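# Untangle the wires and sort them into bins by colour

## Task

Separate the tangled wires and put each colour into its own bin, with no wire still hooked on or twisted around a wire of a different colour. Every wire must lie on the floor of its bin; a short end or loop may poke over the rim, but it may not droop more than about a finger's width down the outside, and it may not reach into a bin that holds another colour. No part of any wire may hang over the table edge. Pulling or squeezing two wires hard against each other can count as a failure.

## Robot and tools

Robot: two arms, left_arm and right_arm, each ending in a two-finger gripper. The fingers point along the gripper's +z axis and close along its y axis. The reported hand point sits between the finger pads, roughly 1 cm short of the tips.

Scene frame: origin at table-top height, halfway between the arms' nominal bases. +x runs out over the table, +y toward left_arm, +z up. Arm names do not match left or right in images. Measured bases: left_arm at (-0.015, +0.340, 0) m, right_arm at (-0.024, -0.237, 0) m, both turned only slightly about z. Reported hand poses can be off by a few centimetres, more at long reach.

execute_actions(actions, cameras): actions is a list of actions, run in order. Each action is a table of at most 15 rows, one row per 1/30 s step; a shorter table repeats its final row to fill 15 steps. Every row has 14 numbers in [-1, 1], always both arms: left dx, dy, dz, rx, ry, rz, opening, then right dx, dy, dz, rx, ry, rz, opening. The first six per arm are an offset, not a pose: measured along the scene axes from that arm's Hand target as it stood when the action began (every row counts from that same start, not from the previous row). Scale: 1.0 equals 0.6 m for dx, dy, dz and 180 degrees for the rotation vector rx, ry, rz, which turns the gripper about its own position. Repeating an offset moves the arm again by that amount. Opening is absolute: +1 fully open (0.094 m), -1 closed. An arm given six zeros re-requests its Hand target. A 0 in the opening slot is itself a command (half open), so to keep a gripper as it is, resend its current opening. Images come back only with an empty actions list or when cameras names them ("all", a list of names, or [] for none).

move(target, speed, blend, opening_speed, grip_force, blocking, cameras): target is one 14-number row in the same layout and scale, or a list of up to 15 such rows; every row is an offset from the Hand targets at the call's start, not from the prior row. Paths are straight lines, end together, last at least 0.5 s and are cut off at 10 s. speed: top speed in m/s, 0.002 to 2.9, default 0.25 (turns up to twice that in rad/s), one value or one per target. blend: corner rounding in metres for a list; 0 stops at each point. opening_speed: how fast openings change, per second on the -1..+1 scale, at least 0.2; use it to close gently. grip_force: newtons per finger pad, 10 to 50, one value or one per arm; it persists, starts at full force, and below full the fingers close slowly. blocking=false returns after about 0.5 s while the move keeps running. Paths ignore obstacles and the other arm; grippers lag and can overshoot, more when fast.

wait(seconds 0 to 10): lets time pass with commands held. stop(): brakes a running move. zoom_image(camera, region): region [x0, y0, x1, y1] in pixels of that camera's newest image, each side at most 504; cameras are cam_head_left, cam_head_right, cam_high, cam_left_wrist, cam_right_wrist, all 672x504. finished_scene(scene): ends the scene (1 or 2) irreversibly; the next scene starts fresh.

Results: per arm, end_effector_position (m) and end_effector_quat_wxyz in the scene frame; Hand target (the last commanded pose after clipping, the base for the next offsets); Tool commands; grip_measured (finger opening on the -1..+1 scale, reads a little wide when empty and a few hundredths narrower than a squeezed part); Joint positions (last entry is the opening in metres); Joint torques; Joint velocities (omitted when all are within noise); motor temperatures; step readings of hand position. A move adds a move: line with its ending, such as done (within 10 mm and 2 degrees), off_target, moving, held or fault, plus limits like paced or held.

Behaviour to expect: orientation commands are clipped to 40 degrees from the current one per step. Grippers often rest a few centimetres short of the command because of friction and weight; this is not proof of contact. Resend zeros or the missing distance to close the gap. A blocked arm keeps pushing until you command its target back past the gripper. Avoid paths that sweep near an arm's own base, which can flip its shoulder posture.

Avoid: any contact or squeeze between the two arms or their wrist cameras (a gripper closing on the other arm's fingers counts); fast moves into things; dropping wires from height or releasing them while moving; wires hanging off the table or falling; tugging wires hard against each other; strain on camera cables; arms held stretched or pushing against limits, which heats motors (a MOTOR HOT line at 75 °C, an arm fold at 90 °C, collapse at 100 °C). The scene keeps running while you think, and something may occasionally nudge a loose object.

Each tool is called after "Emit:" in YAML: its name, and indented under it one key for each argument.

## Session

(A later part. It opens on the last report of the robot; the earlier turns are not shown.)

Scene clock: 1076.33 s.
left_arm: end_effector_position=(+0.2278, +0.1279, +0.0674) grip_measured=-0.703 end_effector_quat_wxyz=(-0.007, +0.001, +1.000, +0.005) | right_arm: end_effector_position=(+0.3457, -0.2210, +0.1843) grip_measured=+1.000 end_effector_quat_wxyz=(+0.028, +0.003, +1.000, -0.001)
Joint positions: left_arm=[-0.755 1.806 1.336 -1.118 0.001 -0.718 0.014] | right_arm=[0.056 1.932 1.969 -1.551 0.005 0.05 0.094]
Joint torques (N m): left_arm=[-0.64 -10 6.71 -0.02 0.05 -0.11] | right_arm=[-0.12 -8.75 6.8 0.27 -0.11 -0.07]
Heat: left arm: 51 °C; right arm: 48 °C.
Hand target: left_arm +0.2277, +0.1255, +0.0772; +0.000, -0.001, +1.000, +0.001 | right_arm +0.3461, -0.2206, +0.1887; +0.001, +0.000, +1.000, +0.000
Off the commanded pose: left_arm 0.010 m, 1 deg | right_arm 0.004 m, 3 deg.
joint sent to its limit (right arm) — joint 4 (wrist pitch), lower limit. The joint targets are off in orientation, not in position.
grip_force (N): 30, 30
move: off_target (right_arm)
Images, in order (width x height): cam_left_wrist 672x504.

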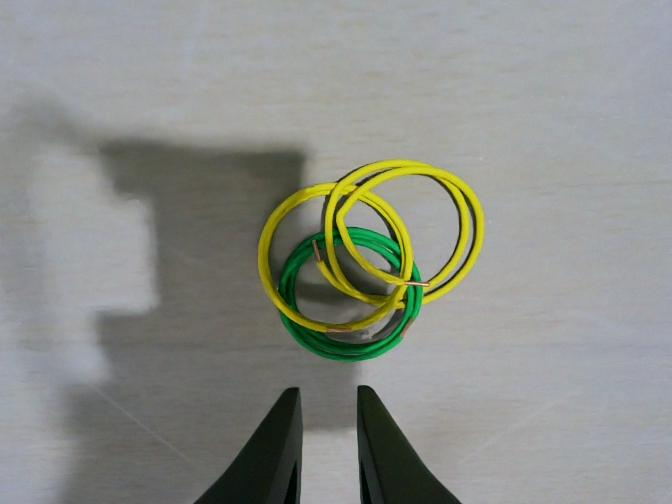

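Emit:
move:
  target: [0.024,-0.022,-0.06,0,0,0.305,-0.8,0,0,0,0,0,0,1]
  speed: 0.08
  cameras: ["cam_left_wrist"]

Emit:
zoom_image:
  camera: "cam_left_wrist"
  region: [230, 290, 450, 480]

Scene clock: 1111.13 s.
left_arm: end_effector_position=(+0.2400, +0.1159, +0.0451) grip_measured=-0.797 end_effector_quat_wxyz=(-0.003, -0.459, +0.889, +0.000) | right_arm: end_effector_position=(+0.3457, -0.2210, +0.1843) grip_measured=+1.000 end_effector_quat_wxyz=(+0.028, +0.003, +1.000, -0.001)
Joint positions: left_arm=[-0.755 1.877 1.336 -1.032 0.006 -1.673 0.01] | right_arm=[0.056 1.932 1.969 -1.551 0.005 0.05 0.094]
Joint torques (N m): left_arm=[-0.84 -7.62 5.7 0.25 -0.06 -0.15] | right_arm=[-0.12 -8.75 6.78 0.26 -0.11 -0.07]
Motor temperatures (°C): left_arm=[33 49 48 32 31 33 35] | right_arm=[31 48 45 35 34 32 33]
Heat: left arm: 49 °C; right arm: 48 °C.
Hand target: left_arm +0.2422, +0.1123, +0.0412; +0.000, -0.462, +0.887, +0.000 | right_arm +0.3461, -0.2206, +0.1887; +0.001, +0.000, +1.000, +0.000
Off the commanded pose: left_arm 0.006 m, 0 deg | right_arm 0.004 m, 3 deg.
joint sent to its limit (right arm) — joint 4 (wrist pitch), lower limit. The joint targets are off in orientation, not in position.
grip_force (N): 30, 30
move: off_target (right_arm)
Images, in order (width x height): cam_left_wrist 672x504.

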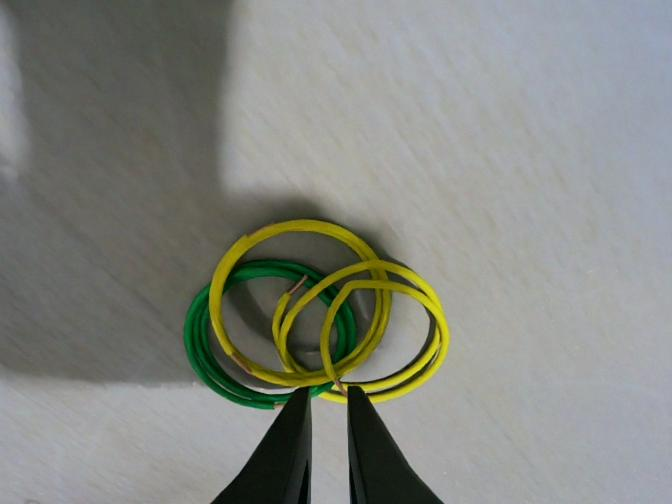

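Scaled by 2.291 from the camera's 672x504 image, which has a finer 960x720 frame.

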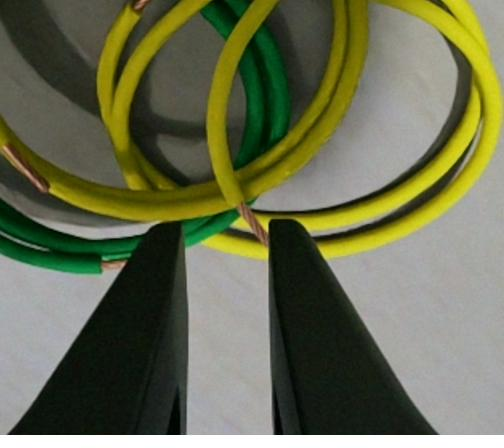

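Emit:
move:
  target: [0.0,0.0,-0.04,0,0,0,-0.8,0,0,0,0,0,0,1]
  speed: 0.05
  cameras: ["cam_left_wrist"]

Emit:
zoom_image:
  camera: "cam_left_wrist"
  region: [230, 290, 450, 480]

Scene clock: 1122.00 s.
left_arm: end_effector_position=(+0.2447, +0.1118, +0.0249) grip_measured=-0.797 end_effector_quat_wxyz=(+0.000, -0.459, +0.888, -0.007) | right_arm: end_effector_position=(+0.3457, -0.2210, +0.1843) grip_measured=+1.000 end_effector_quat_wxyz=(+0.028, +0.003, +1.000, -0.001)
Joint positions: left_arm=[-0.755 1.91 1.296 -0.943 0.006 -1.674 0.01] | right_arm=[0.056 1.932 1.969 -1.551 0.005 0.05 0.094]
Joint torques (N m): left_arm=[-0.39 -7.99 4.29 0.36 0 -0.14] | right_arm=[-0.12 -8.72 6.79 0.26 -0.11 -0.07]
Heat: left arm: 49 °C; right arm: 48 °C.
Hand target: left_arm +0.2422, +0.1123, +0.0172; +0.000, -0.462, +0.887, +0.000 | right_arm +0.3461, -0.2206, +0.1887; +0.001, +0.000, +1.000, +0.000
Off the commanded pose: left_arm 0.008 m, 1 deg | right_arm 0.004 m, 3 deg.
joint sent to its limit (right arm) — joint 4 (wrist pitch), lower limit. The joint targets are off in orientation, not in position.
grip_force (N): 30, 30
move: off_target (right_arm)
Images, in order (width x height): cam_left_wrist 672x504.

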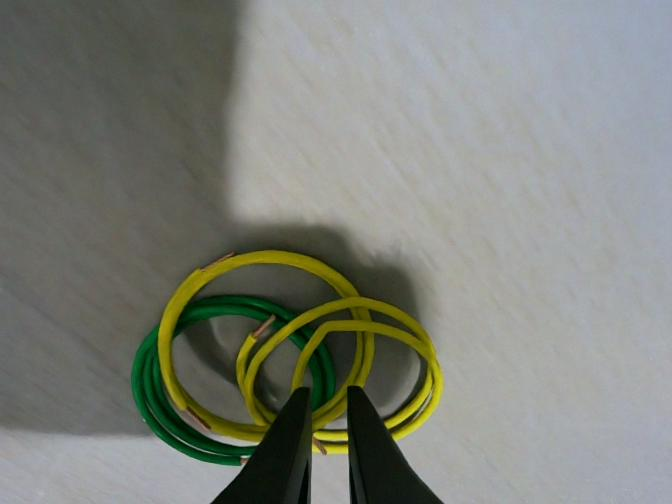

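Scaled by 2.291 from the camera's 672x504 image, which has a finer 960x720 frame.

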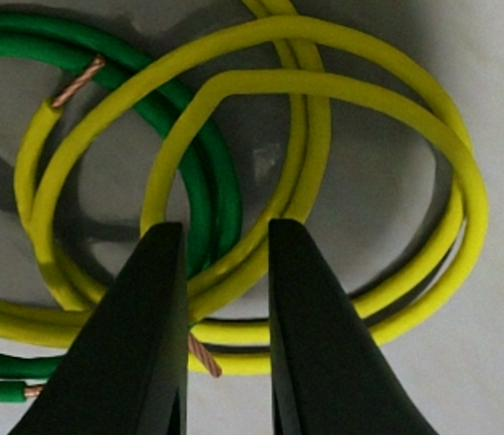

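Emit:
move:
  target:
    - [-0.011,0.008,0.02,0,0,0,-0.82,0,0,0,0,0,0,1]
    - [-0.011,0.008,-0.014,0,0,0,-0.82,0,0,0,0,0,0,1]
  speed: 0.05
  cameras: ["cam_left_wrist"]

Emit:
zoom_image:
  camera: "cam_left_wrist"
  region: [230, 310, 450, 500]

Scene clock: 1133.47 s.
left_arm: end_effector_position=(+0.2385, +0.1172, +0.0140) grip_measured=-0.817 end_effector_quat_wxyz=(-0.002, -0.460, +0.888, -0.004) | right_arm: end_effector_position=(+0.3457, -0.2210, +0.1843) grip_measured=+1.000 end_effector_quat_wxyz=(+0.028, +0.003, +1.000, -0.001)
Joint positions: left_arm=[-0.755 1.903 1.24 -0.901 0.006 -1.677 0.009] | right_arm=[0.056 1.932 1.969 -1.551 0.005 0.05 0.094]
Joint torques (N m): left_arm=[-0.77 -8.49 4.26 0.32 -0.02 -0.13] | right_arm=[-0.1 -8.73 6.79 0.27 -0.11 -0.07]
Heat: left arm: 50 °C; right arm: 49 °C.
Hand target: left_arm +0.2355, +0.1171, +0.0088; -0.001, -0.462, +0.887, +0.000 | right_arm +0.3461, -0.2206, +0.1887; +0.001, +0.000, +1.000, +0.000
Off the commanded pose: left_arm 0.006 m, 1 deg | right_arm 0.004 m, 3 deg.
joint sent to its limit (right arm) — joint 4 (wrist pitch), lower limit. The joint targets are off in orientation, not in position.
grip_force (N): 30, 30
move: off_target (right_arm)
Images, in order (width x height): cam_left_wrist 672x504.

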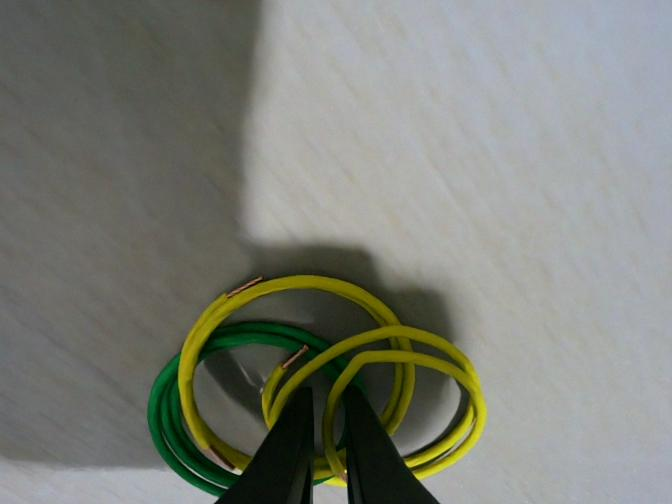

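Scaled by 2.291 from the camera's 672x504 image, which has a finer 960x720 frame.

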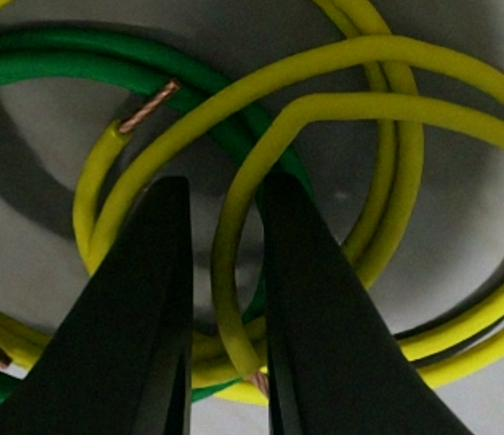

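Emit:
move:
  target:
    - [0.0,0.0,-0.012,0,0,0,-0.82,0,0,0,0,0,0,1]
    - [0,0,-0.012,0,0,0,-1,0,0,0,0,0,0,1]
    - [-0.01,-0.01,0.1,0,0,0,-1,0,0,0,0,0,0,1]
  speed: 0.05
  opening_speed: 0.3
  cameras: ["cam_left_wrist"]

Emit:
zoom_image:
  camera: "cam_left_wrist"
  region: [180, 220, 540, 500]

Scene clock: 1145.97 s.
left_arm: end_effector_position=(+0.2301, +0.1122, +0.0580) grip_measured=-0.948 end_effector_quat_wxyz=(-0.005, -0.459, +0.888, +0.005) | right_arm: end_effector_position=(+0.3457, -0.2210, +0.1843) grip_measured=+1.000 end_effector_quat_wxyz=(+0.028, +0.003, +1.000, -0.001)
Joint positions: left_arm=[-0.782 1.855 1.361 -1.089 0.007 -1.701 0.002] | right_arm=[0.056 1.932 1.969 -1.551 0.005 0.05 0.094]
Joint torques (N m): left_arm=[-0.69 -10.7 6.76 -0.12 0.02 -0.15] | right_arm=[-0.1 -8.73 6.78 0.26 -0.11 -0.07]
Heat: left arm: 51 °C; right arm: 49 °C.
Hand target: left_arm +0.2294, +0.1111, +0.0688; +0.000, -0.461, +0.887, +0.001 | right_arm +0.3461, -0.2206, +0.1887; +0.001, +0.000, +1.000, +0.000
Off the commanded pose: left_arm 0.011 m, 1 deg | right_arm 0.004 m, 3 deg.
joint sent to its limit (right arm) — joint 4 (wrist pitch), lower limit. The joint targets are off in orientation, not in position.
grip_force (N): 30, 30
move: off_target (left_arm, right_arm)
Images, in order (width x height): cam_left_wrist 672x504.

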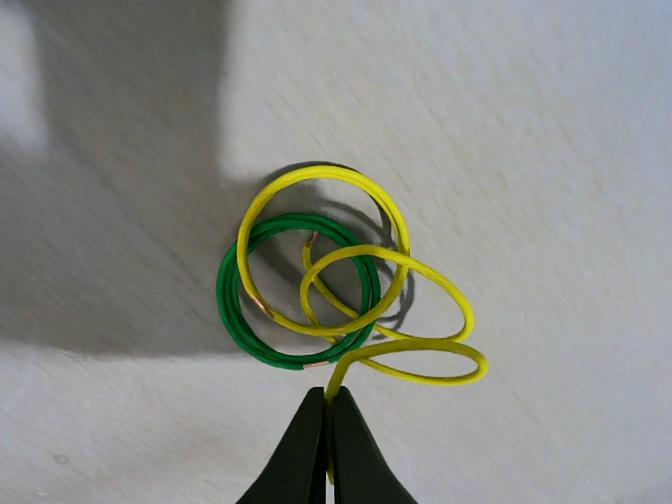

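Scaled by 1.400 from the camera's 672x504 image, which has a finer 960x720 frame.

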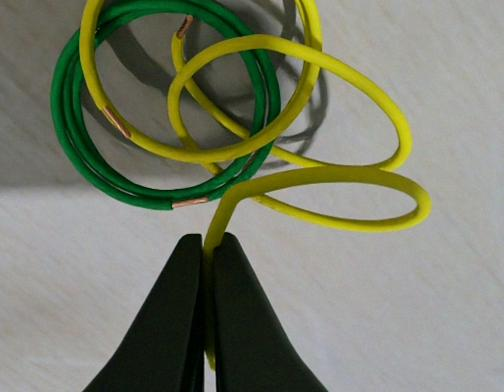

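Emit:
move:
  target:
    - [-0.13,-0.035,0.04,0,0,-0.05,-1,0,0,0,0,0,0,1]
    - [-0.115,0.1,0.04,0,0,-0.05,-1,0,0,0,0,0,0,1]
    - [0.0,0.18,0.04,0,0,-0.05,-1,0,0,0,0,0,0,1]
  speed: 0.06
  blend: 0.025
  cameras: ["cam_left_wrist"]

Emit:
zoom_image:
  camera: "cam_left_wrist"
  region: [220, 100, 672, 440]

Scene clock: 1169.77 s.
left_arm: end_effector_position=(+0.2277, +0.2169, +0.0904) grip_measured=-0.948 end_effector_quat_wxyz=(+0.000, -0.392, +0.920, -0.006) | right_arm: end_effector_position=(+0.3457, -0.2210, +0.1843) grip_measured=+1.000 end_effector_quat_wxyz=(+0.028, +0.003, +1.000, -0.001)
Joint positions: left_arm=[-0.502 1.576 1.169 -1.155 0.008 -1.273 0.002] | right_arm=[0.056 1.932 1.969 -1.551 0.005 0.05 0.094]
Joint torques (N m): left_arm=[0.34 -5.39 7.02 0.02 -0.06 0.07] | right_arm=[-0.12 -8.73 6.79 0.26 -0.11 -0.07]
Heat: left arm: 50 °C; right arm: 49 °C.
Hand target: left_arm +0.2295, +0.2190, +0.0928; +0.000, -0.390, +0.921, +0.000 | right_arm +0.3461, -0.2206, +0.1887; +0.001, +0.000, +1.000, +0.000
Off the commanded pose: left_arm 0.004 m, 1 deg | right_arm 0.004 m, 3 deg.
joint sent to its limit (right arm) — joint 4 (wrist pitch), lower limit. The joint targets are off in orientation, not in position.
grip_force (N): 30, 30
move: off_target (right_arm)
Images, in order (width x height): cam_left_wrist 672x504.

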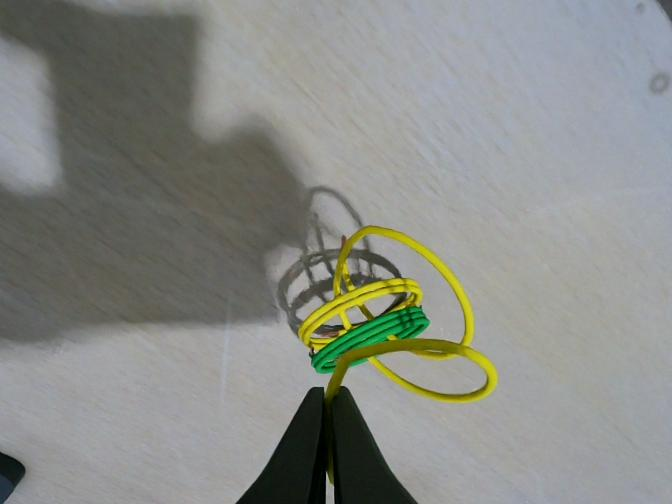

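Scaled by 1.115 from the camera's 672x504 image, which has a finer 960x720 frame.

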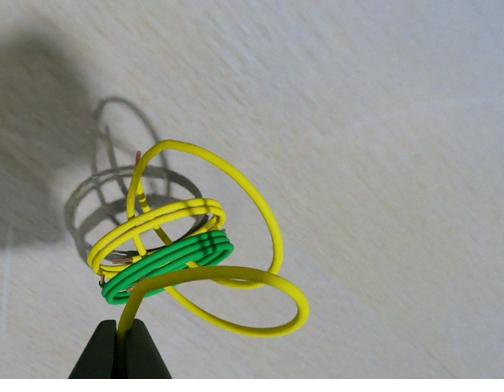

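Emit:
move:
  target:
    - [0.0,0.0,-0.05,0,0,0,-1,0,0,0,0,0,0,1]
    - [0.11,-0.03,-0.05,0,0,0,-1,0,0,0,0,0,0,1]
    - [0.16,-0.15,-0.05,0,0,0,-1,0,0,0,0,0,0,1]
  speed: 0.06
  blend: 0.01
  cameras: ["cam_left_wrist"]

Emit:
zoom_image:
  camera: "cam_left_wrist"
  region: [180, 100, 632, 440]

Scene clock: 1184.67 s.
left_arm: end_effector_position=(+0.3264, +0.1290, +0.0653) grip_measured=-0.948 end_effector_quat_wxyz=(+0.003, -0.387, +0.922, -0.011) | right_arm: end_effector_position=(+0.3457, -0.2210, +0.1843) grip_measured=+1.000 end_effector_quat_wxyz=(+0.028, +0.003, +1.000, -0.001)
Joint positions: left_arm=[-0.587 2.07 1.692 -1.171 0.008 -1.347 0.002] | right_arm=[0.056 1.932 1.969 -1.551 0.005 0.05 0.094]
Joint torques (N m): left_arm=[-0.46 -9.35 7.23 0.07 -0.02 -0.17] | right_arm=[-0.12 -8.73 6.79 0.26 -0.11 -0.07]
Heat: left arm: 51 °C; right arm: 49 °C.
Hand target: left_arm +0.3254, +0.1290, +0.0628; +0.000, -0.390, +0.921, +0.000 | right_arm +0.3461, -0.2206, +0.1887; +0.001, +0.000, +1.000, +0.000
Off the commanded pose: left_arm 0.003 m, 1 deg | right_arm 0.004 m, 3 deg.
joint sent to its limit (right arm) — joint 4 (wrist pitch), lower limit. The joint targets are off in orientation, not in position.
grip_force (N): 30, 30
move: off_target (right_arm)
Images, in order (width x height): cam_left_wrist 672x504.

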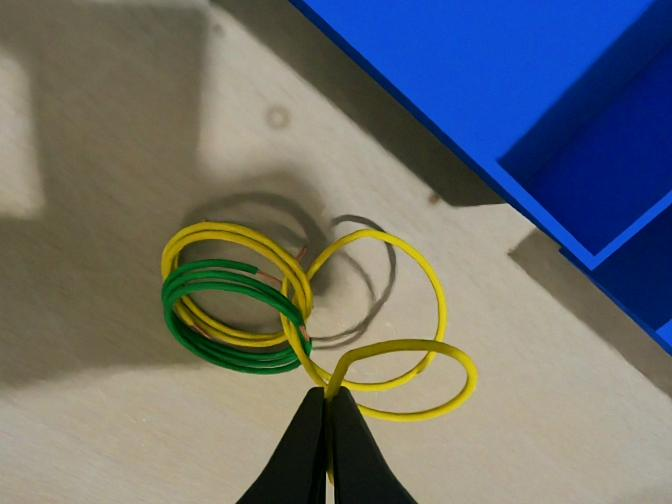

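Scaled by 1.115 from the camera's 672x504 image, which has a finer 960x720 frame.

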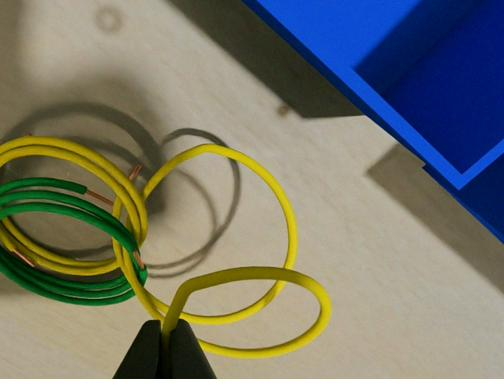

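Emit:
move:
  target:
    - [-0.03,-0.13,0.0,0,0,0,-1,0,0,0,0,0,0,1]
    - [-0.11,-0.2,0.0,0,0,0,-1,0,0,0,0,0,0,1]
    - [-0.24,-0.15,0,0,0,0,-1,0,0,0,0,0,0,1]
  speed: 0.06
  blend: 0.02
  cameras: ["cam_left_wrist"]

Emit:
zoom_image:
  camera: "cam_left_wrist"
  region: [180, 60, 632, 400]

Scene clock: 1199.70 s.
left_arm: end_effector_position=(+0.1820, +0.0393, +0.0582) grip_measured=-0.948 end_effector_quat_wxyz=(-0.006, -0.387, +0.922, +0.010) | right_arm: end_effector_position=(+0.3457, -0.2210, +0.1843) grip_measured=+1.000 end_effector_quat_wxyz=(+0.028, +0.003, +1.000, -0.001)
Joint positions: left_arm=[-1.024 1.955 1.497 -1.134 0.008 -1.783 0.002] | right_arm=[0.056 1.932 1.969 -1.551 0.005 0.05 0.094]
Joint torques (N m): left_arm=[-0.35 -11.95 4.38 0.26 -0.01 -0.09] | right_arm=[-0.1 -8.73 6.78 0.26 -0.11 -0.07]
Heat: left arm: 51 °C; right arm: 49 °C.
Hand target: left_arm +0.1814, +0.0391, +0.0628; +0.000, -0.390, +0.921, +0.001 | right_arm +0.3461, -0.2206, +0.1887; +0.001, +0.000, +1.000, +0.000
Off the commanded pose: left_arm 0.005 m, 1 deg | right_arm 0.004 m, 3 deg.
joint sent to its limit (right arm) — joint 4 (wrist pitch), lower limit. The joint targets are off in orientation, not in position.
grip_force (N): 30, 30
move: off_target (right_arm)
Images, in order (width x height): cam_left_wrist 672x504.

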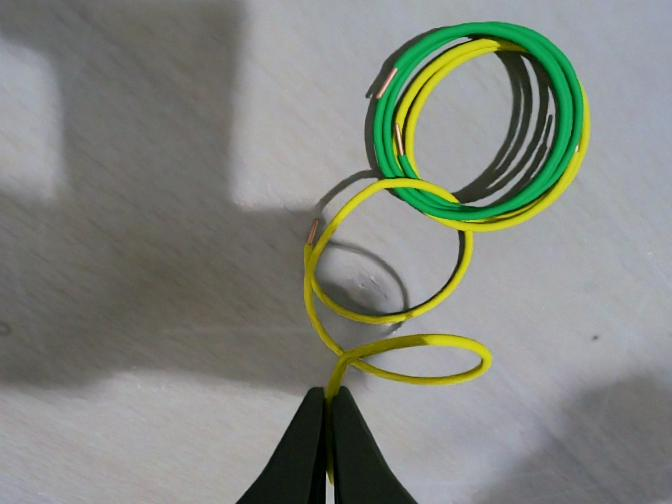

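Scaled by 1.115 from the camera's 672x504 image, which has a finer 960x720 frame.

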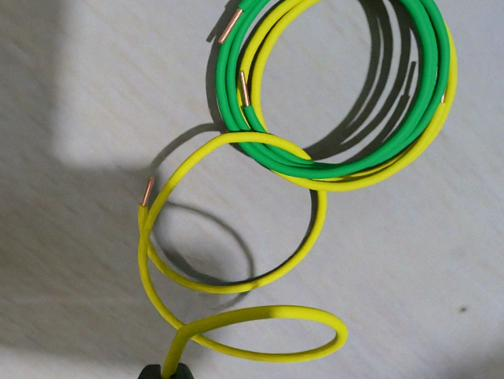

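Emit:
move:
  target:
    - [-0.05,0.09,0.0,0,0,0,-1,0,0,0,0,0,0,1]
    - [0.03,0.2,0.0,0,0,0,-1,0,0,0,0,0,0,1]
    - [0.16,0.2,0,0,0,0,-1,0,0,0,0,0,0,1]
    - [0.22,0.1,0,0,0,0,-1,0,0,0,0,0,0,1]
  speed: 0.06
  blend: 0.02
  cameras: ["cam_left_wrist"]

Emit:
zoom_image:
  camera: "cam_left_wrist"
  region: [140, 60, 592, 400]

Scene clock: 1220.03 s.
left_arm: end_effector_position=(+0.3150, +0.0994, +0.0656) grip_measured=-0.948 end_effector_quat_wxyz=(+0.003, -0.388, +0.922, -0.012) | right_arm: end_effector_position=(+0.3457, -0.2210, +0.1843) grip_measured=+1.000 end_effector_quat_wxyz=(+0.028, +0.003, +1.000, -0.001)
Joint positions: left_arm=[-0.663 2.097 1.735 -1.186 0.008 -1.425 0.002] | right_arm=[0.056 1.932 1.969 -1.551 0.005 0.05 0.094]
Joint torques (N m): left_arm=[-0.47 -9.42 7.04 -0.01 -0.04 -0.09] | right_arm=[-0.12 -8.73 6.79 0.26 -0.11 -0.07]
Heat: left arm: 52 °C; right arm: 49 °C.
Hand target: left_arm +0.3135, +0.0991, +0.0627; +0.000, -0.390, +0.921, +0.001 | right_arm +0.3461, -0.2206, +0.1887; +0.001, +0.000, +1.000, +0.000
Off the commanded pose: left_arm 0.003 m, 1 deg | right_arm 0.004 m, 3 deg.
joint sent to its limit (right arm) — joint 4 (wrist pitch), lower limit. The joint targets are off in orientation, not in position.
grip_force (N): 30, 30
move: off_target (right_arm)
Images, in order (width x height): cam_left_wrist 672x504.

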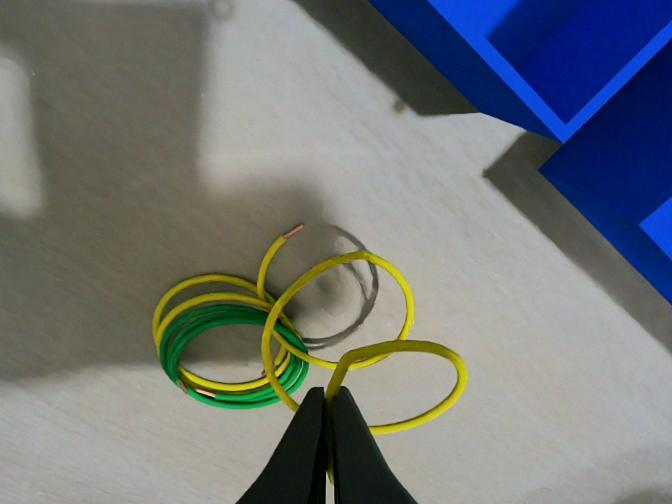

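Scaled by 1.115 from the camera's 672x504 image, which has a finer 960x720 frame.

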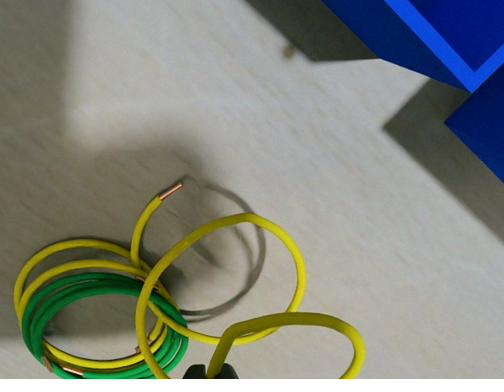

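Emit:
move:
  target:
    - [-0.02,-0.13,0.0,0,0,0,-1,0,0,0,0,0,0,1]
    - [-0.11,-0.19,0.0,0,0,0,-1,0,0,0,0,0,0,1]
    - [-0.25,-0.12,0,0,0,0,-1,0,0,0,0,0,0,1]
  speed: 0.06
  blend: 0.02
  cameras: ["cam_left_wrist","cam_head_left"]

Emit:
zoom_image:
  camera: "cam_left_wrist"
  region: [180, 0, 632, 340]

Scene clock: 1237.43 s.
left_arm: end_effector_position=(+0.1641, +0.0272, +0.0582) grip_measured=-0.948 end_effector_quat_wxyz=(-0.005, -0.387, +0.922, +0.010) | right_arm: end_effector_position=(+0.3457, -0.2210, +0.1843) grip_measured=+1.000 end_effector_quat_wxyz=(+0.028, +0.003, +1.000, -0.001)
Joint positions: left_arm=[-1.083 1.958 1.501 -1.135 0.008 -1.843 0.002] | right_arm=[0.056 1.932 1.969 -1.551 0.005 0.05 0.094]
Joint torques (N m): left_arm=[-0.49 -11.86 4.57 0.26 -0.05 -0.1] | right_arm=[-0.12 -8.73 6.79 0.26 -0.11 -0.07]
Heat: left arm: 51 °C; right arm: 49 °C.
Hand target: left_arm +0.1635, +0.0272, +0.0627; +0.000, -0.391, +0.921, +0.001 | right_arm +0.3461, -0.2206, +0.1887; +0.001, +0.000, +1.000, +0.000
Off the commanded pose: left_arm 0.005 m, 1 deg | right_arm 0.004 m, 3 deg.
joint sent to its limit (right arm) — joint 4 (wrist pitch), lower limit. The joint targets are off in orientation, not in position.
grip_force (N): 30, 30
move: off_target (right_arm)
Images, in order (width x height): cam_head_left 672x504, cam_left_wrist 672x504.

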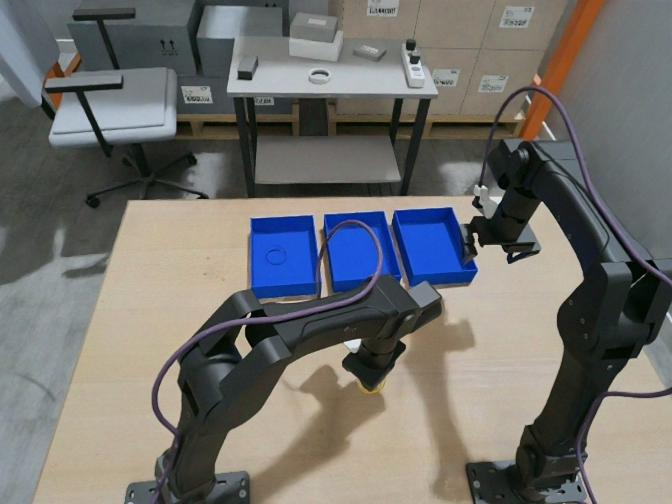

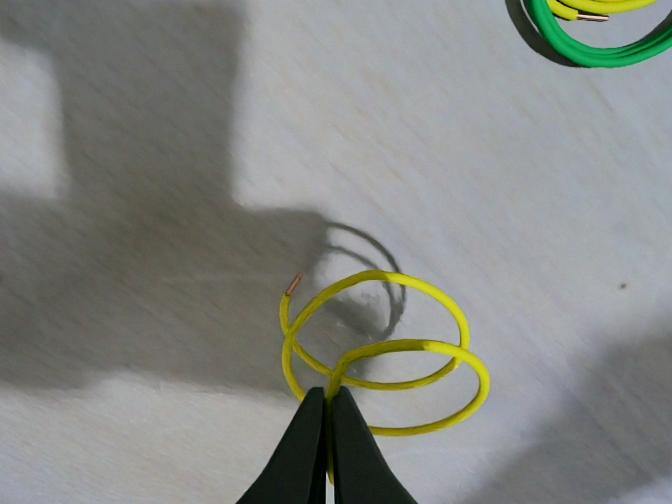

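Scaled by 1.115 from the camera's 672x504 image, which has a finer 960x720 frame.

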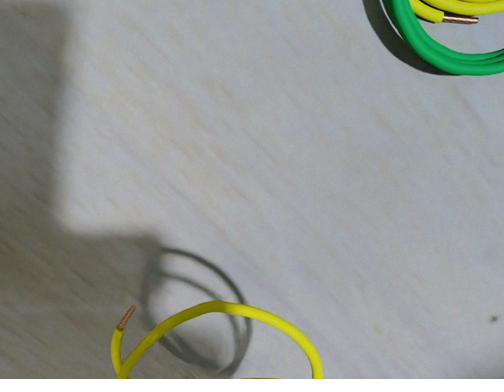

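Emit:
move:
  target:
    - [0.02,-0.03,0.21,0,0,0,-1,0,0,0,0,0,0,1]
    - [0.46,-0.04,0.21,0,0,0,-1,0,0,0,0,0,0,1]
    - [0.46,-0.04,0.04,0,0,0,-1,0,0,0,0,0,0,1]
  speed: 0.13
  cameras: ["cam_left_wrist","cam_head_left","cam_high"]

Scene clock: 1252.00 s.
left_arm: end_effector_position=(+0.4373, +0.0019, +0.0950) grip_measured=-0.948 end_effector_quat_wxyz=(+0.069, -0.391, +0.907, -0.137) | right_arm: end_effector_position=(+0.3457, -0.2210, +0.1843) grip_measured=+1.000 end_effector_quat_wxyz=(+0.028, +0.003, +1.000, -0.001)
Joint positions: left_arm=[-0.672 2.686 2.849 -1.426 0.019 -1.454 0.002] | right_arm=[0.056 1.932 1.969 -1.551 0.005 0.05 0.094]
Joint torques (N m): left_arm=[-0.08 -12.9 6.87 0.7 -0.1 0.05] | right_arm=[-0.12 -8.73 6.79 0.27 -0.11 -0.07]
Heat: left arm: 53 °C; right arm: 49 °C.
Hand target: left_arm +0.4396, +0.0031, +0.0868; +0.000, -0.391, +0.921, +0.000 | right_arm +0.3461, -0.2206, +0.1887; +0.001, +0.000, +1.000, +0.000
Off the commanded pose: left_arm 0.009 m, 18 deg | right_arm 0.004 m, 3 deg.
elbow stopped short (left arm): the move would have taken joint 3 (elbow) straighter than the controller allows.
joint sent to its limit (right arm) — joint 4 (wrist pitch), lower limit. The joint targets are off in orientation, not in position.
grip_force (N): 30, 30
move: off_target (left_arm, right_arm)
Images, in order (width x height): cam_head_left 672x504, cam_high 672x504, cam_left_wrist 672x504.

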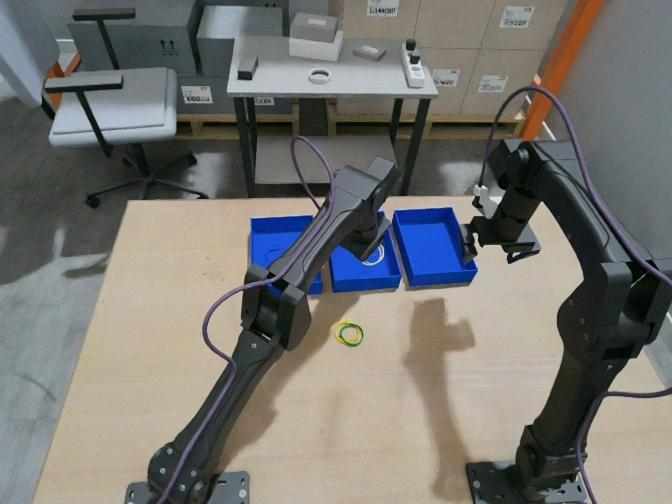

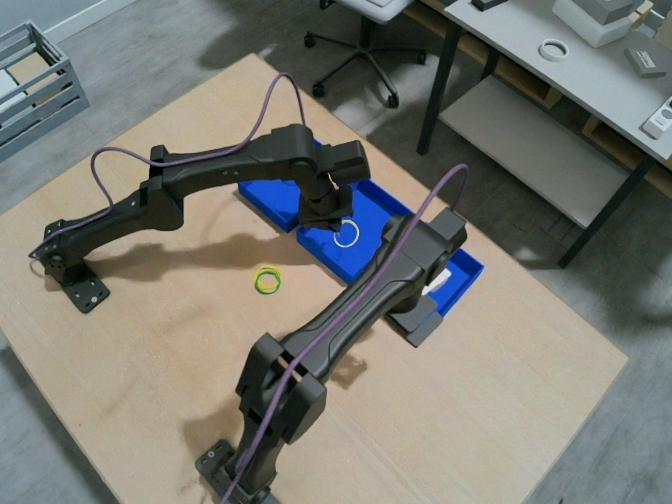

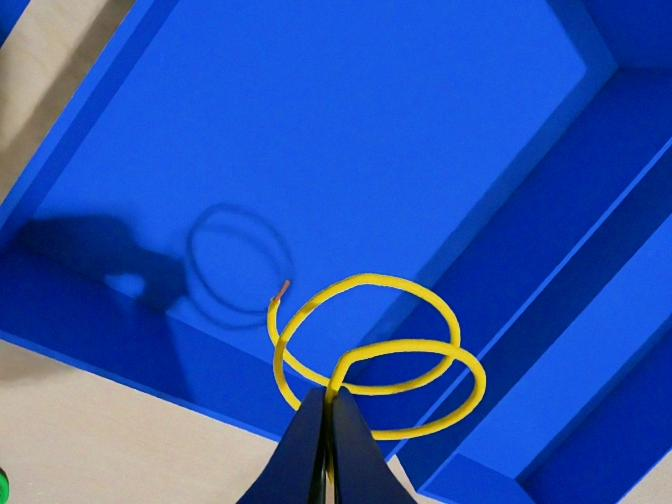

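Emit:
move:
  target:
    - [0.025,0.075,0.03,0,0,0,-1,0,0,0,0,0,0,1]
    - [0.025,0.075,-0.085,0,0,0,-1,0,0,0,0,0,0,1]
  speed: 0.1
  cameras: ["cam_left_wrist","cam_high"]

Scene clock: 1263.07 s.
left_arm: end_effector_position=(+0.4502, +0.0444, +0.0441) grip_measured=-0.948 end_effector_quat_wxyz=(+0.044, -0.391, +0.916, -0.079) | right_arm: end_effector_position=(+0.3457, -0.2210, +0.1843) grip_measured=+1.000 end_effector_quat_wxyz=(+0.028, +0.003, +1.000, -0.001)
Joint positions: left_arm=[-0.596 2.776 2.849 -1.464 0.018 -1.37 0.002] | right_arm=[0.056 1.932 1.969 -1.551 0.005 0.05 0.094]
Joint torques (N m): left_arm=[0.58 -13.29 6.69 0.48 -0.1 0.03] | right_arm=[-0.12 -8.75 6.8 0.26 -0.11 -0.07]
Heat: left arm: 52 °C; right arm: 49 °C.
Hand target: left_arm +0.4545, +0.0481, +0.0358; +0.000, -0.390, +0.921, +0.001 | right_arm +0.3461, -0.2206, +0.1887; +0.001, +0.000, +1.000, +0.000
Off the commanded pose: left_arm 0.010 m, 10 deg | right_arm 0.004 m, 3 deg.
elbow stopped short (left arm): the move would have taken joint 3 (elbow) straighter than the controller allows.
joint sent to its limit (right arm) — joint 4 (wrist pitch), lower limit. The joint targets are off in orientation, not in position.
grip_force (N): 30, 30
move: off_target (left_arm, right_arm)
Images, in order (width x height): cam_high 672x504, cam_left_wrist 672x504.

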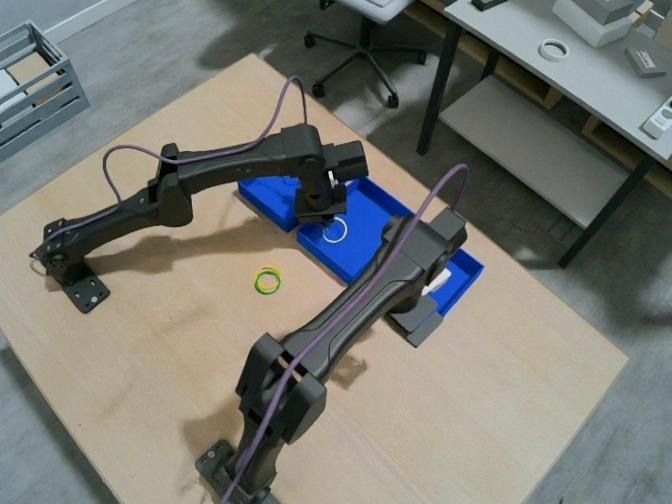

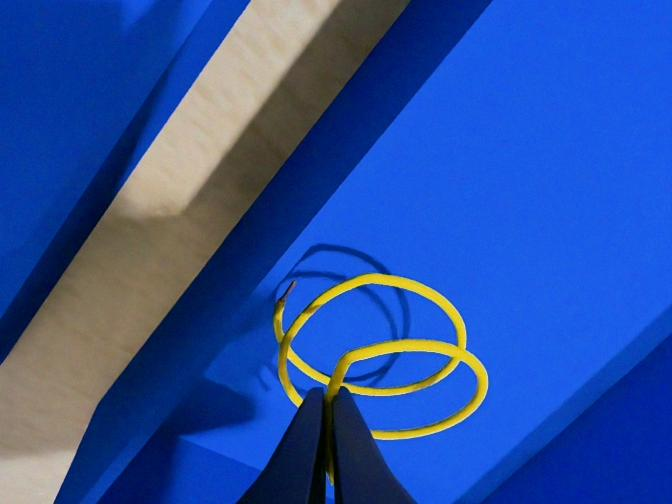

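Emit:
move:
  target:
    - [0.0,-0.03,-0.04,0,0,0,-1,0,0,0,0,0,0,1]
    - [0.0,-0.03,-0.04,0,0,0,-0.75,0,0,0,0,0,0,1]
    - [-0.02,-0.03,0.15,0,0,0,-0.75,0,0,0,0,0,0,1]
    - [-0.4,0.2,0.14,0,0,-0.25,-0.75,0,0,0,0,0,0,1]
  speed: [0.06,0.06,0.1,0.25]
  opening_speed: 0.4
  cameras: ["all"]

Emit:
zoom_image:
  camera: "cam_left_wrist"
  region: [300, 100, 600, 350]

Emit:
zoom_image:
  camera: "cam_high"
  region: [220, 140, 420, 310]

Scene clock: 1278.90 s.
left_arm: end_effector_position=(+0.2198, +0.1635, +0.1184) grip_measured=-0.753 end_effector_quat_wxyz=(+0.000, -0.016, +1.000, -0.007) | right_arm: end_effector_position=(+0.3457, -0.2210, +0.1843) grip_measured=+1.000 end_effector_quat_wxyz=(+0.028, +0.003, +1.000, -0.001)
Joint positions: left_arm=[-0.675 1.647 1.356 -1.271 0.012 -0.673 0.012] | right_arm=[0.056 1.932 1.969 -1.551 0.005 0.05 0.094]
Joint torques (N m): left_arm=[-0.43 -8.65 4.53 0.05 -0.08 0.05] | right_arm=[-0.1 -8.73 6.79 0.26 -0.11 -0.07]
Motor temperatures (°C): left_arm=[33 55 49 32 31 33 35] | right_arm=[31 49 45 35 34 32 33]
Heat: left arm: 55 °C; right arm: 49 °C.
Hand target: left_arm +0.2144, +0.1680, +0.1197; +0.000, -0.008, +1.000, +0.001 | right_arm +0.3461, -0.2206, +0.1887; +0.001, +0.000, +1.000, +0.000
Off the commanded pose: left_arm 0.007 m, 1 deg | right_arm 0.004 m, 3 deg.
elbow stopped short (left arm): the move would have taken joint 3 (elbow) straighter than the controller allows.
joint sent to its limit (right arm) — joint 4 (wrist pitch), lower limit. The joint targets are off in orientation, not in position.
grip_force (N): 30, 30
move: off_target (right_arm); target 2's new opening was sent with left_arm's hand 0.011 m and 10 deg from that target

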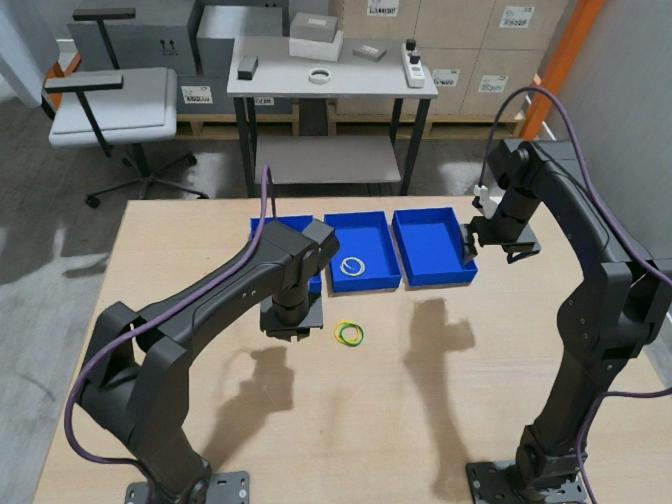

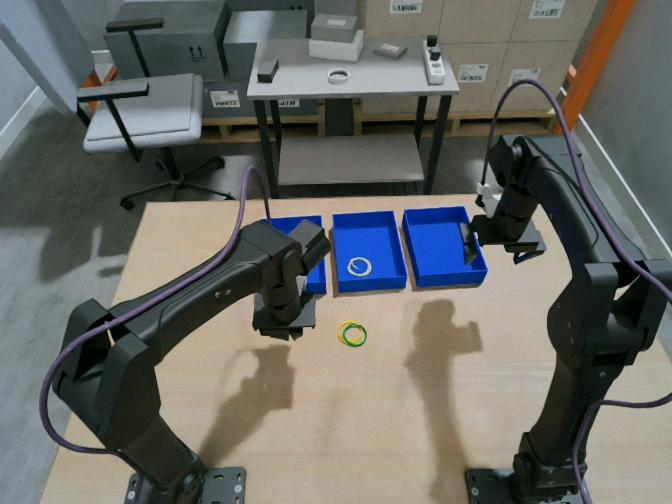

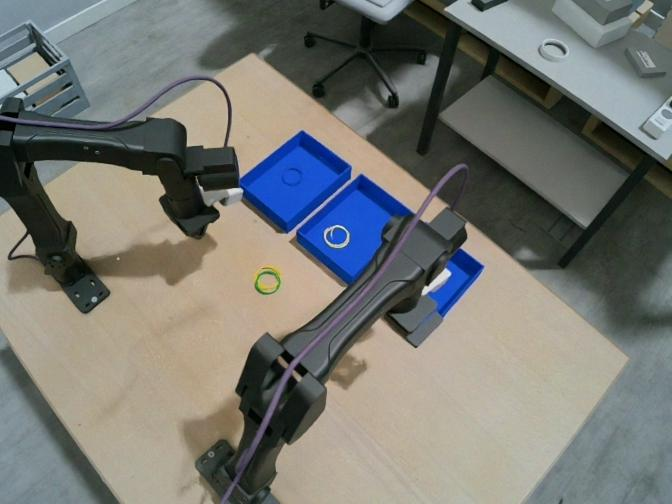

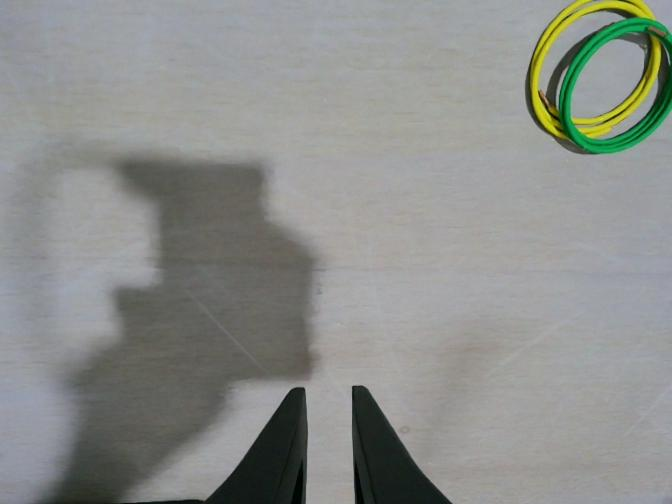

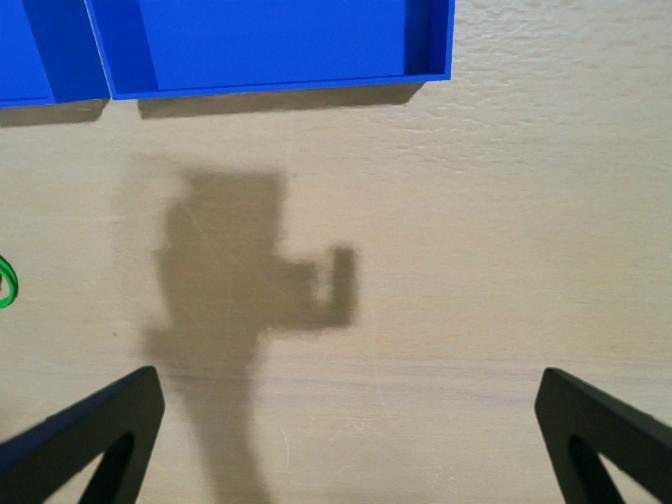

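Scaled by 1.680 from the camera's 672x504 image, which has a finer 960x720 frame.

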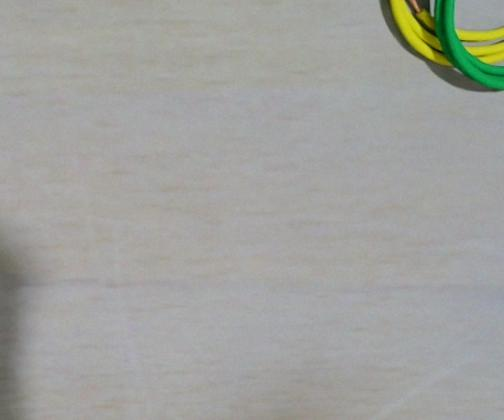

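Scaled by 2.520 from the camera's 672x504 image, which has a finer 960x720 frame.

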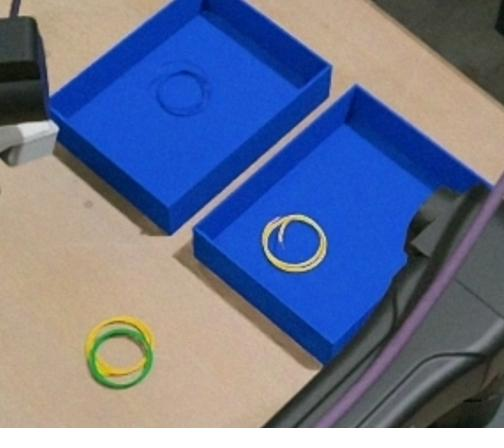

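Emit:
move:
  target: [0.06,-0.165,-0.05,0,0,0,-0.75,0,0,0,0,0,0,1]
  cameras: ["cam_left_wrist"]

Emit:
zoom_image:
  camera: "cam_left_wrist"
  region: [270, 60, 500, 240]

Scene clock: 1291.50 s.
left_arm: end_effector_position=(+0.2470, +0.0712, +0.0893) grip_measured=-0.753 end_effector_quat_wxyz=(-0.004, -0.004, +1.000, -0.001) | right_arm: end_effector_position=(+0.3457, -0.2210, +0.1843) grip_measured=+1.000 end_effector_quat_wxyz=(+0.028, +0.003, +1.000, -0.001)
Joint positions: left_arm=[-0.831 1.981 1.658 -1.251 0.007 -0.804 0.012] | right_arm=[0.056 1.932 1.969 -1.551 0.005 0.05 0.094]
Joint torques (N m): left_arm=[-0.03 -8.94 7.09 0.15 0 -0.09] | right_arm=[-0.12 -8.73 6.78 0.26 -0.11 -0.07]
Heat: left arm: 53 °C; right arm: 49 °C.
Hand target: left_arm +0.2505, +0.0691, +0.0898; +0.000, -0.009, +1.000, +0.001 | right_arm +0.3461, -0.2206, +0.1887; +0.001, +0.000, +1.000, +0.000
Off the commanded pose: left_arm 0.004 m, 1 deg | right_arm 0.004 m, 3 deg.
joint sent to its limit (right arm) — joint 4 (wrist pitch), lower limit. The joint targets are off in orientation, not in position.
grip_force (N): 30, 30
move: off_target (right_arm)
Images, in order (width x height): cam_left_wrist 672x504.

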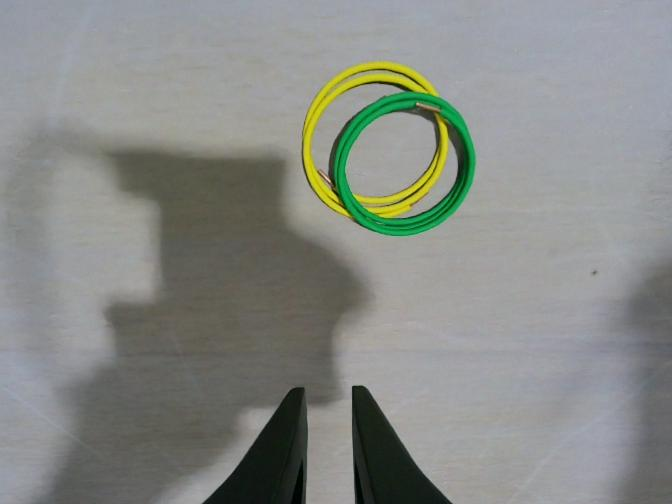

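Scaled by 2.191 from the camera's 672x504 image, which has a finer 960x720 frame.

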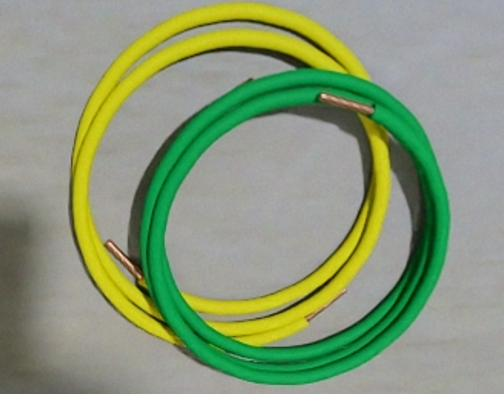

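Emit:
move:
  target:
    - [-0.08,0.37,0.08,0,0,0,-0.75,-0.08,0.05,0,0,0,0,0.0]
    - [-0.08,0.37,0.08,0,0,0,-0.75,-0.16,0.32,-0.13,0,0,0,-0.7]
  blend: 0.02
  cameras: ["cam_right_wrist","cam_head_left"]

Emit:
zoom_image:
  camera: "cam_right_wrist"
  region: [180, 80, 560, 380]

Scene clock: 1310.37 s.
left_arm: end_effector_position=(+0.2103, +0.2878, +0.1389) grip_measured=-0.753 end_effector_quat_wxyz=(+0.010, -0.010, +1.000, -0.002) | right_arm: end_effector_position=(+0.2496, -0.0262, +0.1187) grip_measured=-0.699 end_effector_quat_wxyz=(+0.007, -0.006, +1.000, +0.006)
Joint positions: left_arm=[-0.267 1.398 1.2 -1.353 -0.001 -0.254 0.012] | right_arm=[0.665 1.835 1.578 -1.295 -0.002 0.643 0.014]
Joint torques (N m): left_arm=[0.46 -5.65 4.59 0.01 -0.01 0.06] | right_arm=[-0.36 -6.91 4.57 0.42 -0.02 0.07]
Heat: left arm: 52 °C; right arm: 48 °C.
Hand target: left_arm +0.2025, +0.2910, +0.1377; +0.000, -0.008, +1.000, +0.001 | right_arm +0.2502, -0.0285, +0.1107; +0.001, +0.000, +1.000, +0.000
Off the commanded pose: left_arm 0.008 m, 1 deg | right_arm 0.008 m, 1 deg.
grip_force (N): 30, 30
move: done
Images, in order (width x height): cam_head_left 672x504, cam_right_wrist 672x504.

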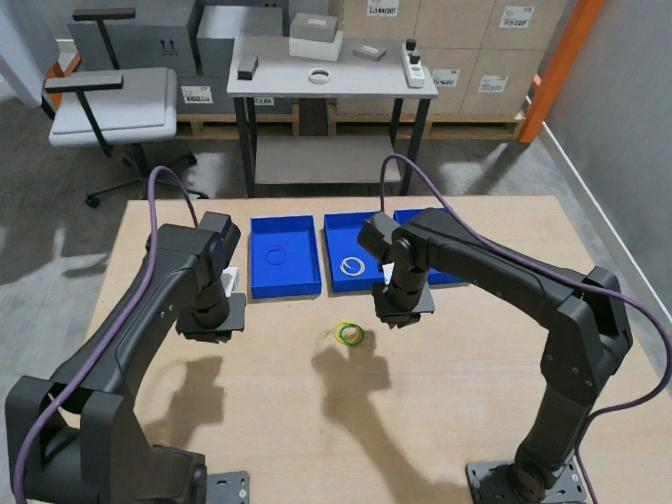

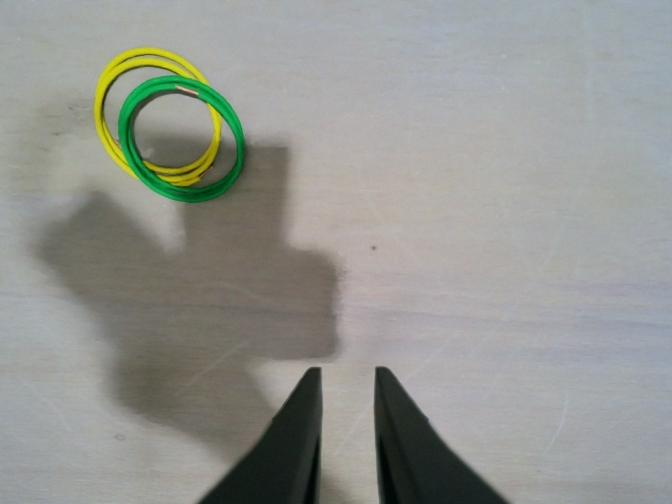

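Scaled by 1.326 from the camera's 672x504 image, which has a finer 960x720 frame.

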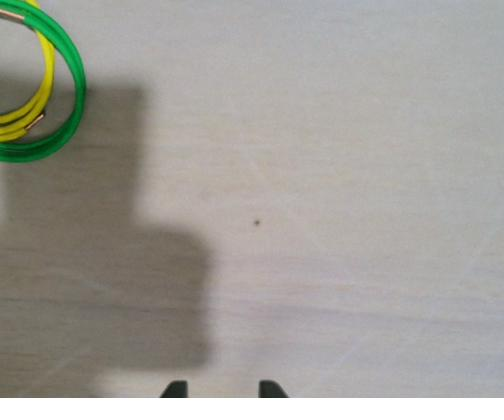

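Emit:
move:
  target: [0,0,0,0,0,0,-0.75,0.06,0.08,-0.09,0,0,0,-0.6]
  speed: 0.15
  cameras: ["cam_right_wrist"]

Scene clock: 1329.53 s.
left_arm: end_effector_position=(+0.2103, +0.2878, +0.1389) grip_measured=-0.753 end_effector_quat_wxyz=(+0.010, -0.010, +1.000, -0.002) | right_arm: end_effector_position=(+0.2785, +0.0114, +0.0556) grip_measured=-0.601 end_effector_quat_wxyz=(-0.009, -0.001, +1.000, -0.006)
Joint positions: left_arm=[-0.267 1.398 1.2 -1.353 -0.001 -0.253 0.012] | right_arm=[0.696 2.08 1.669 -1.182 -0.002 0.683 0.019]
Joint torques (N m): left_arm=[0.65 -5.52 4.45 0.03 0 0.06] | right_arm=[0.39 -8.55 8.28 0.33 -0.02 0.09]
Motor temperatures (°C): left_arm=[33 50 48 32 31 33 35] | right_arm=[31 46 45 35 34 32 33]
Heat: left arm: 50 °C; right arm: 46 °C.
Hand target: left_arm +0.2025, +0.2910, +0.1377; +0.000, -0.008, +1.000, +0.001 | right_arm +0.2861, +0.0194, +0.0568; +0.001, +0.000, +1.000, +0.000
Off the commanded pose: left_arm 0.009 m, 1 deg | right_arm 0.011 m, 1 deg.
grip_force (N): 30, 30
move: off_target (right_arm)
Images, in order (width x height): cam_right_wrist 672x504.

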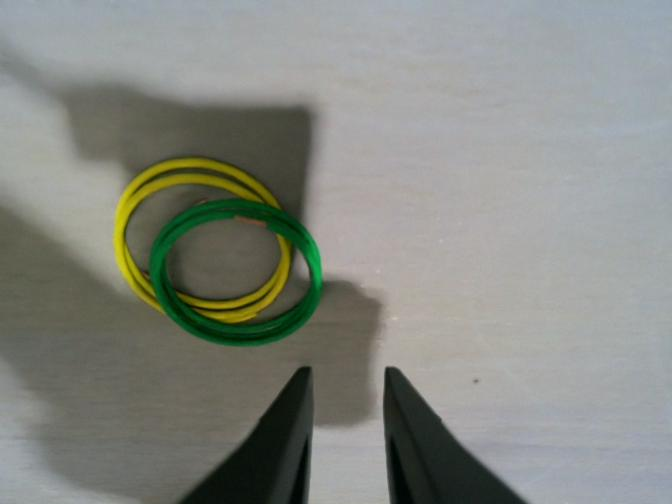

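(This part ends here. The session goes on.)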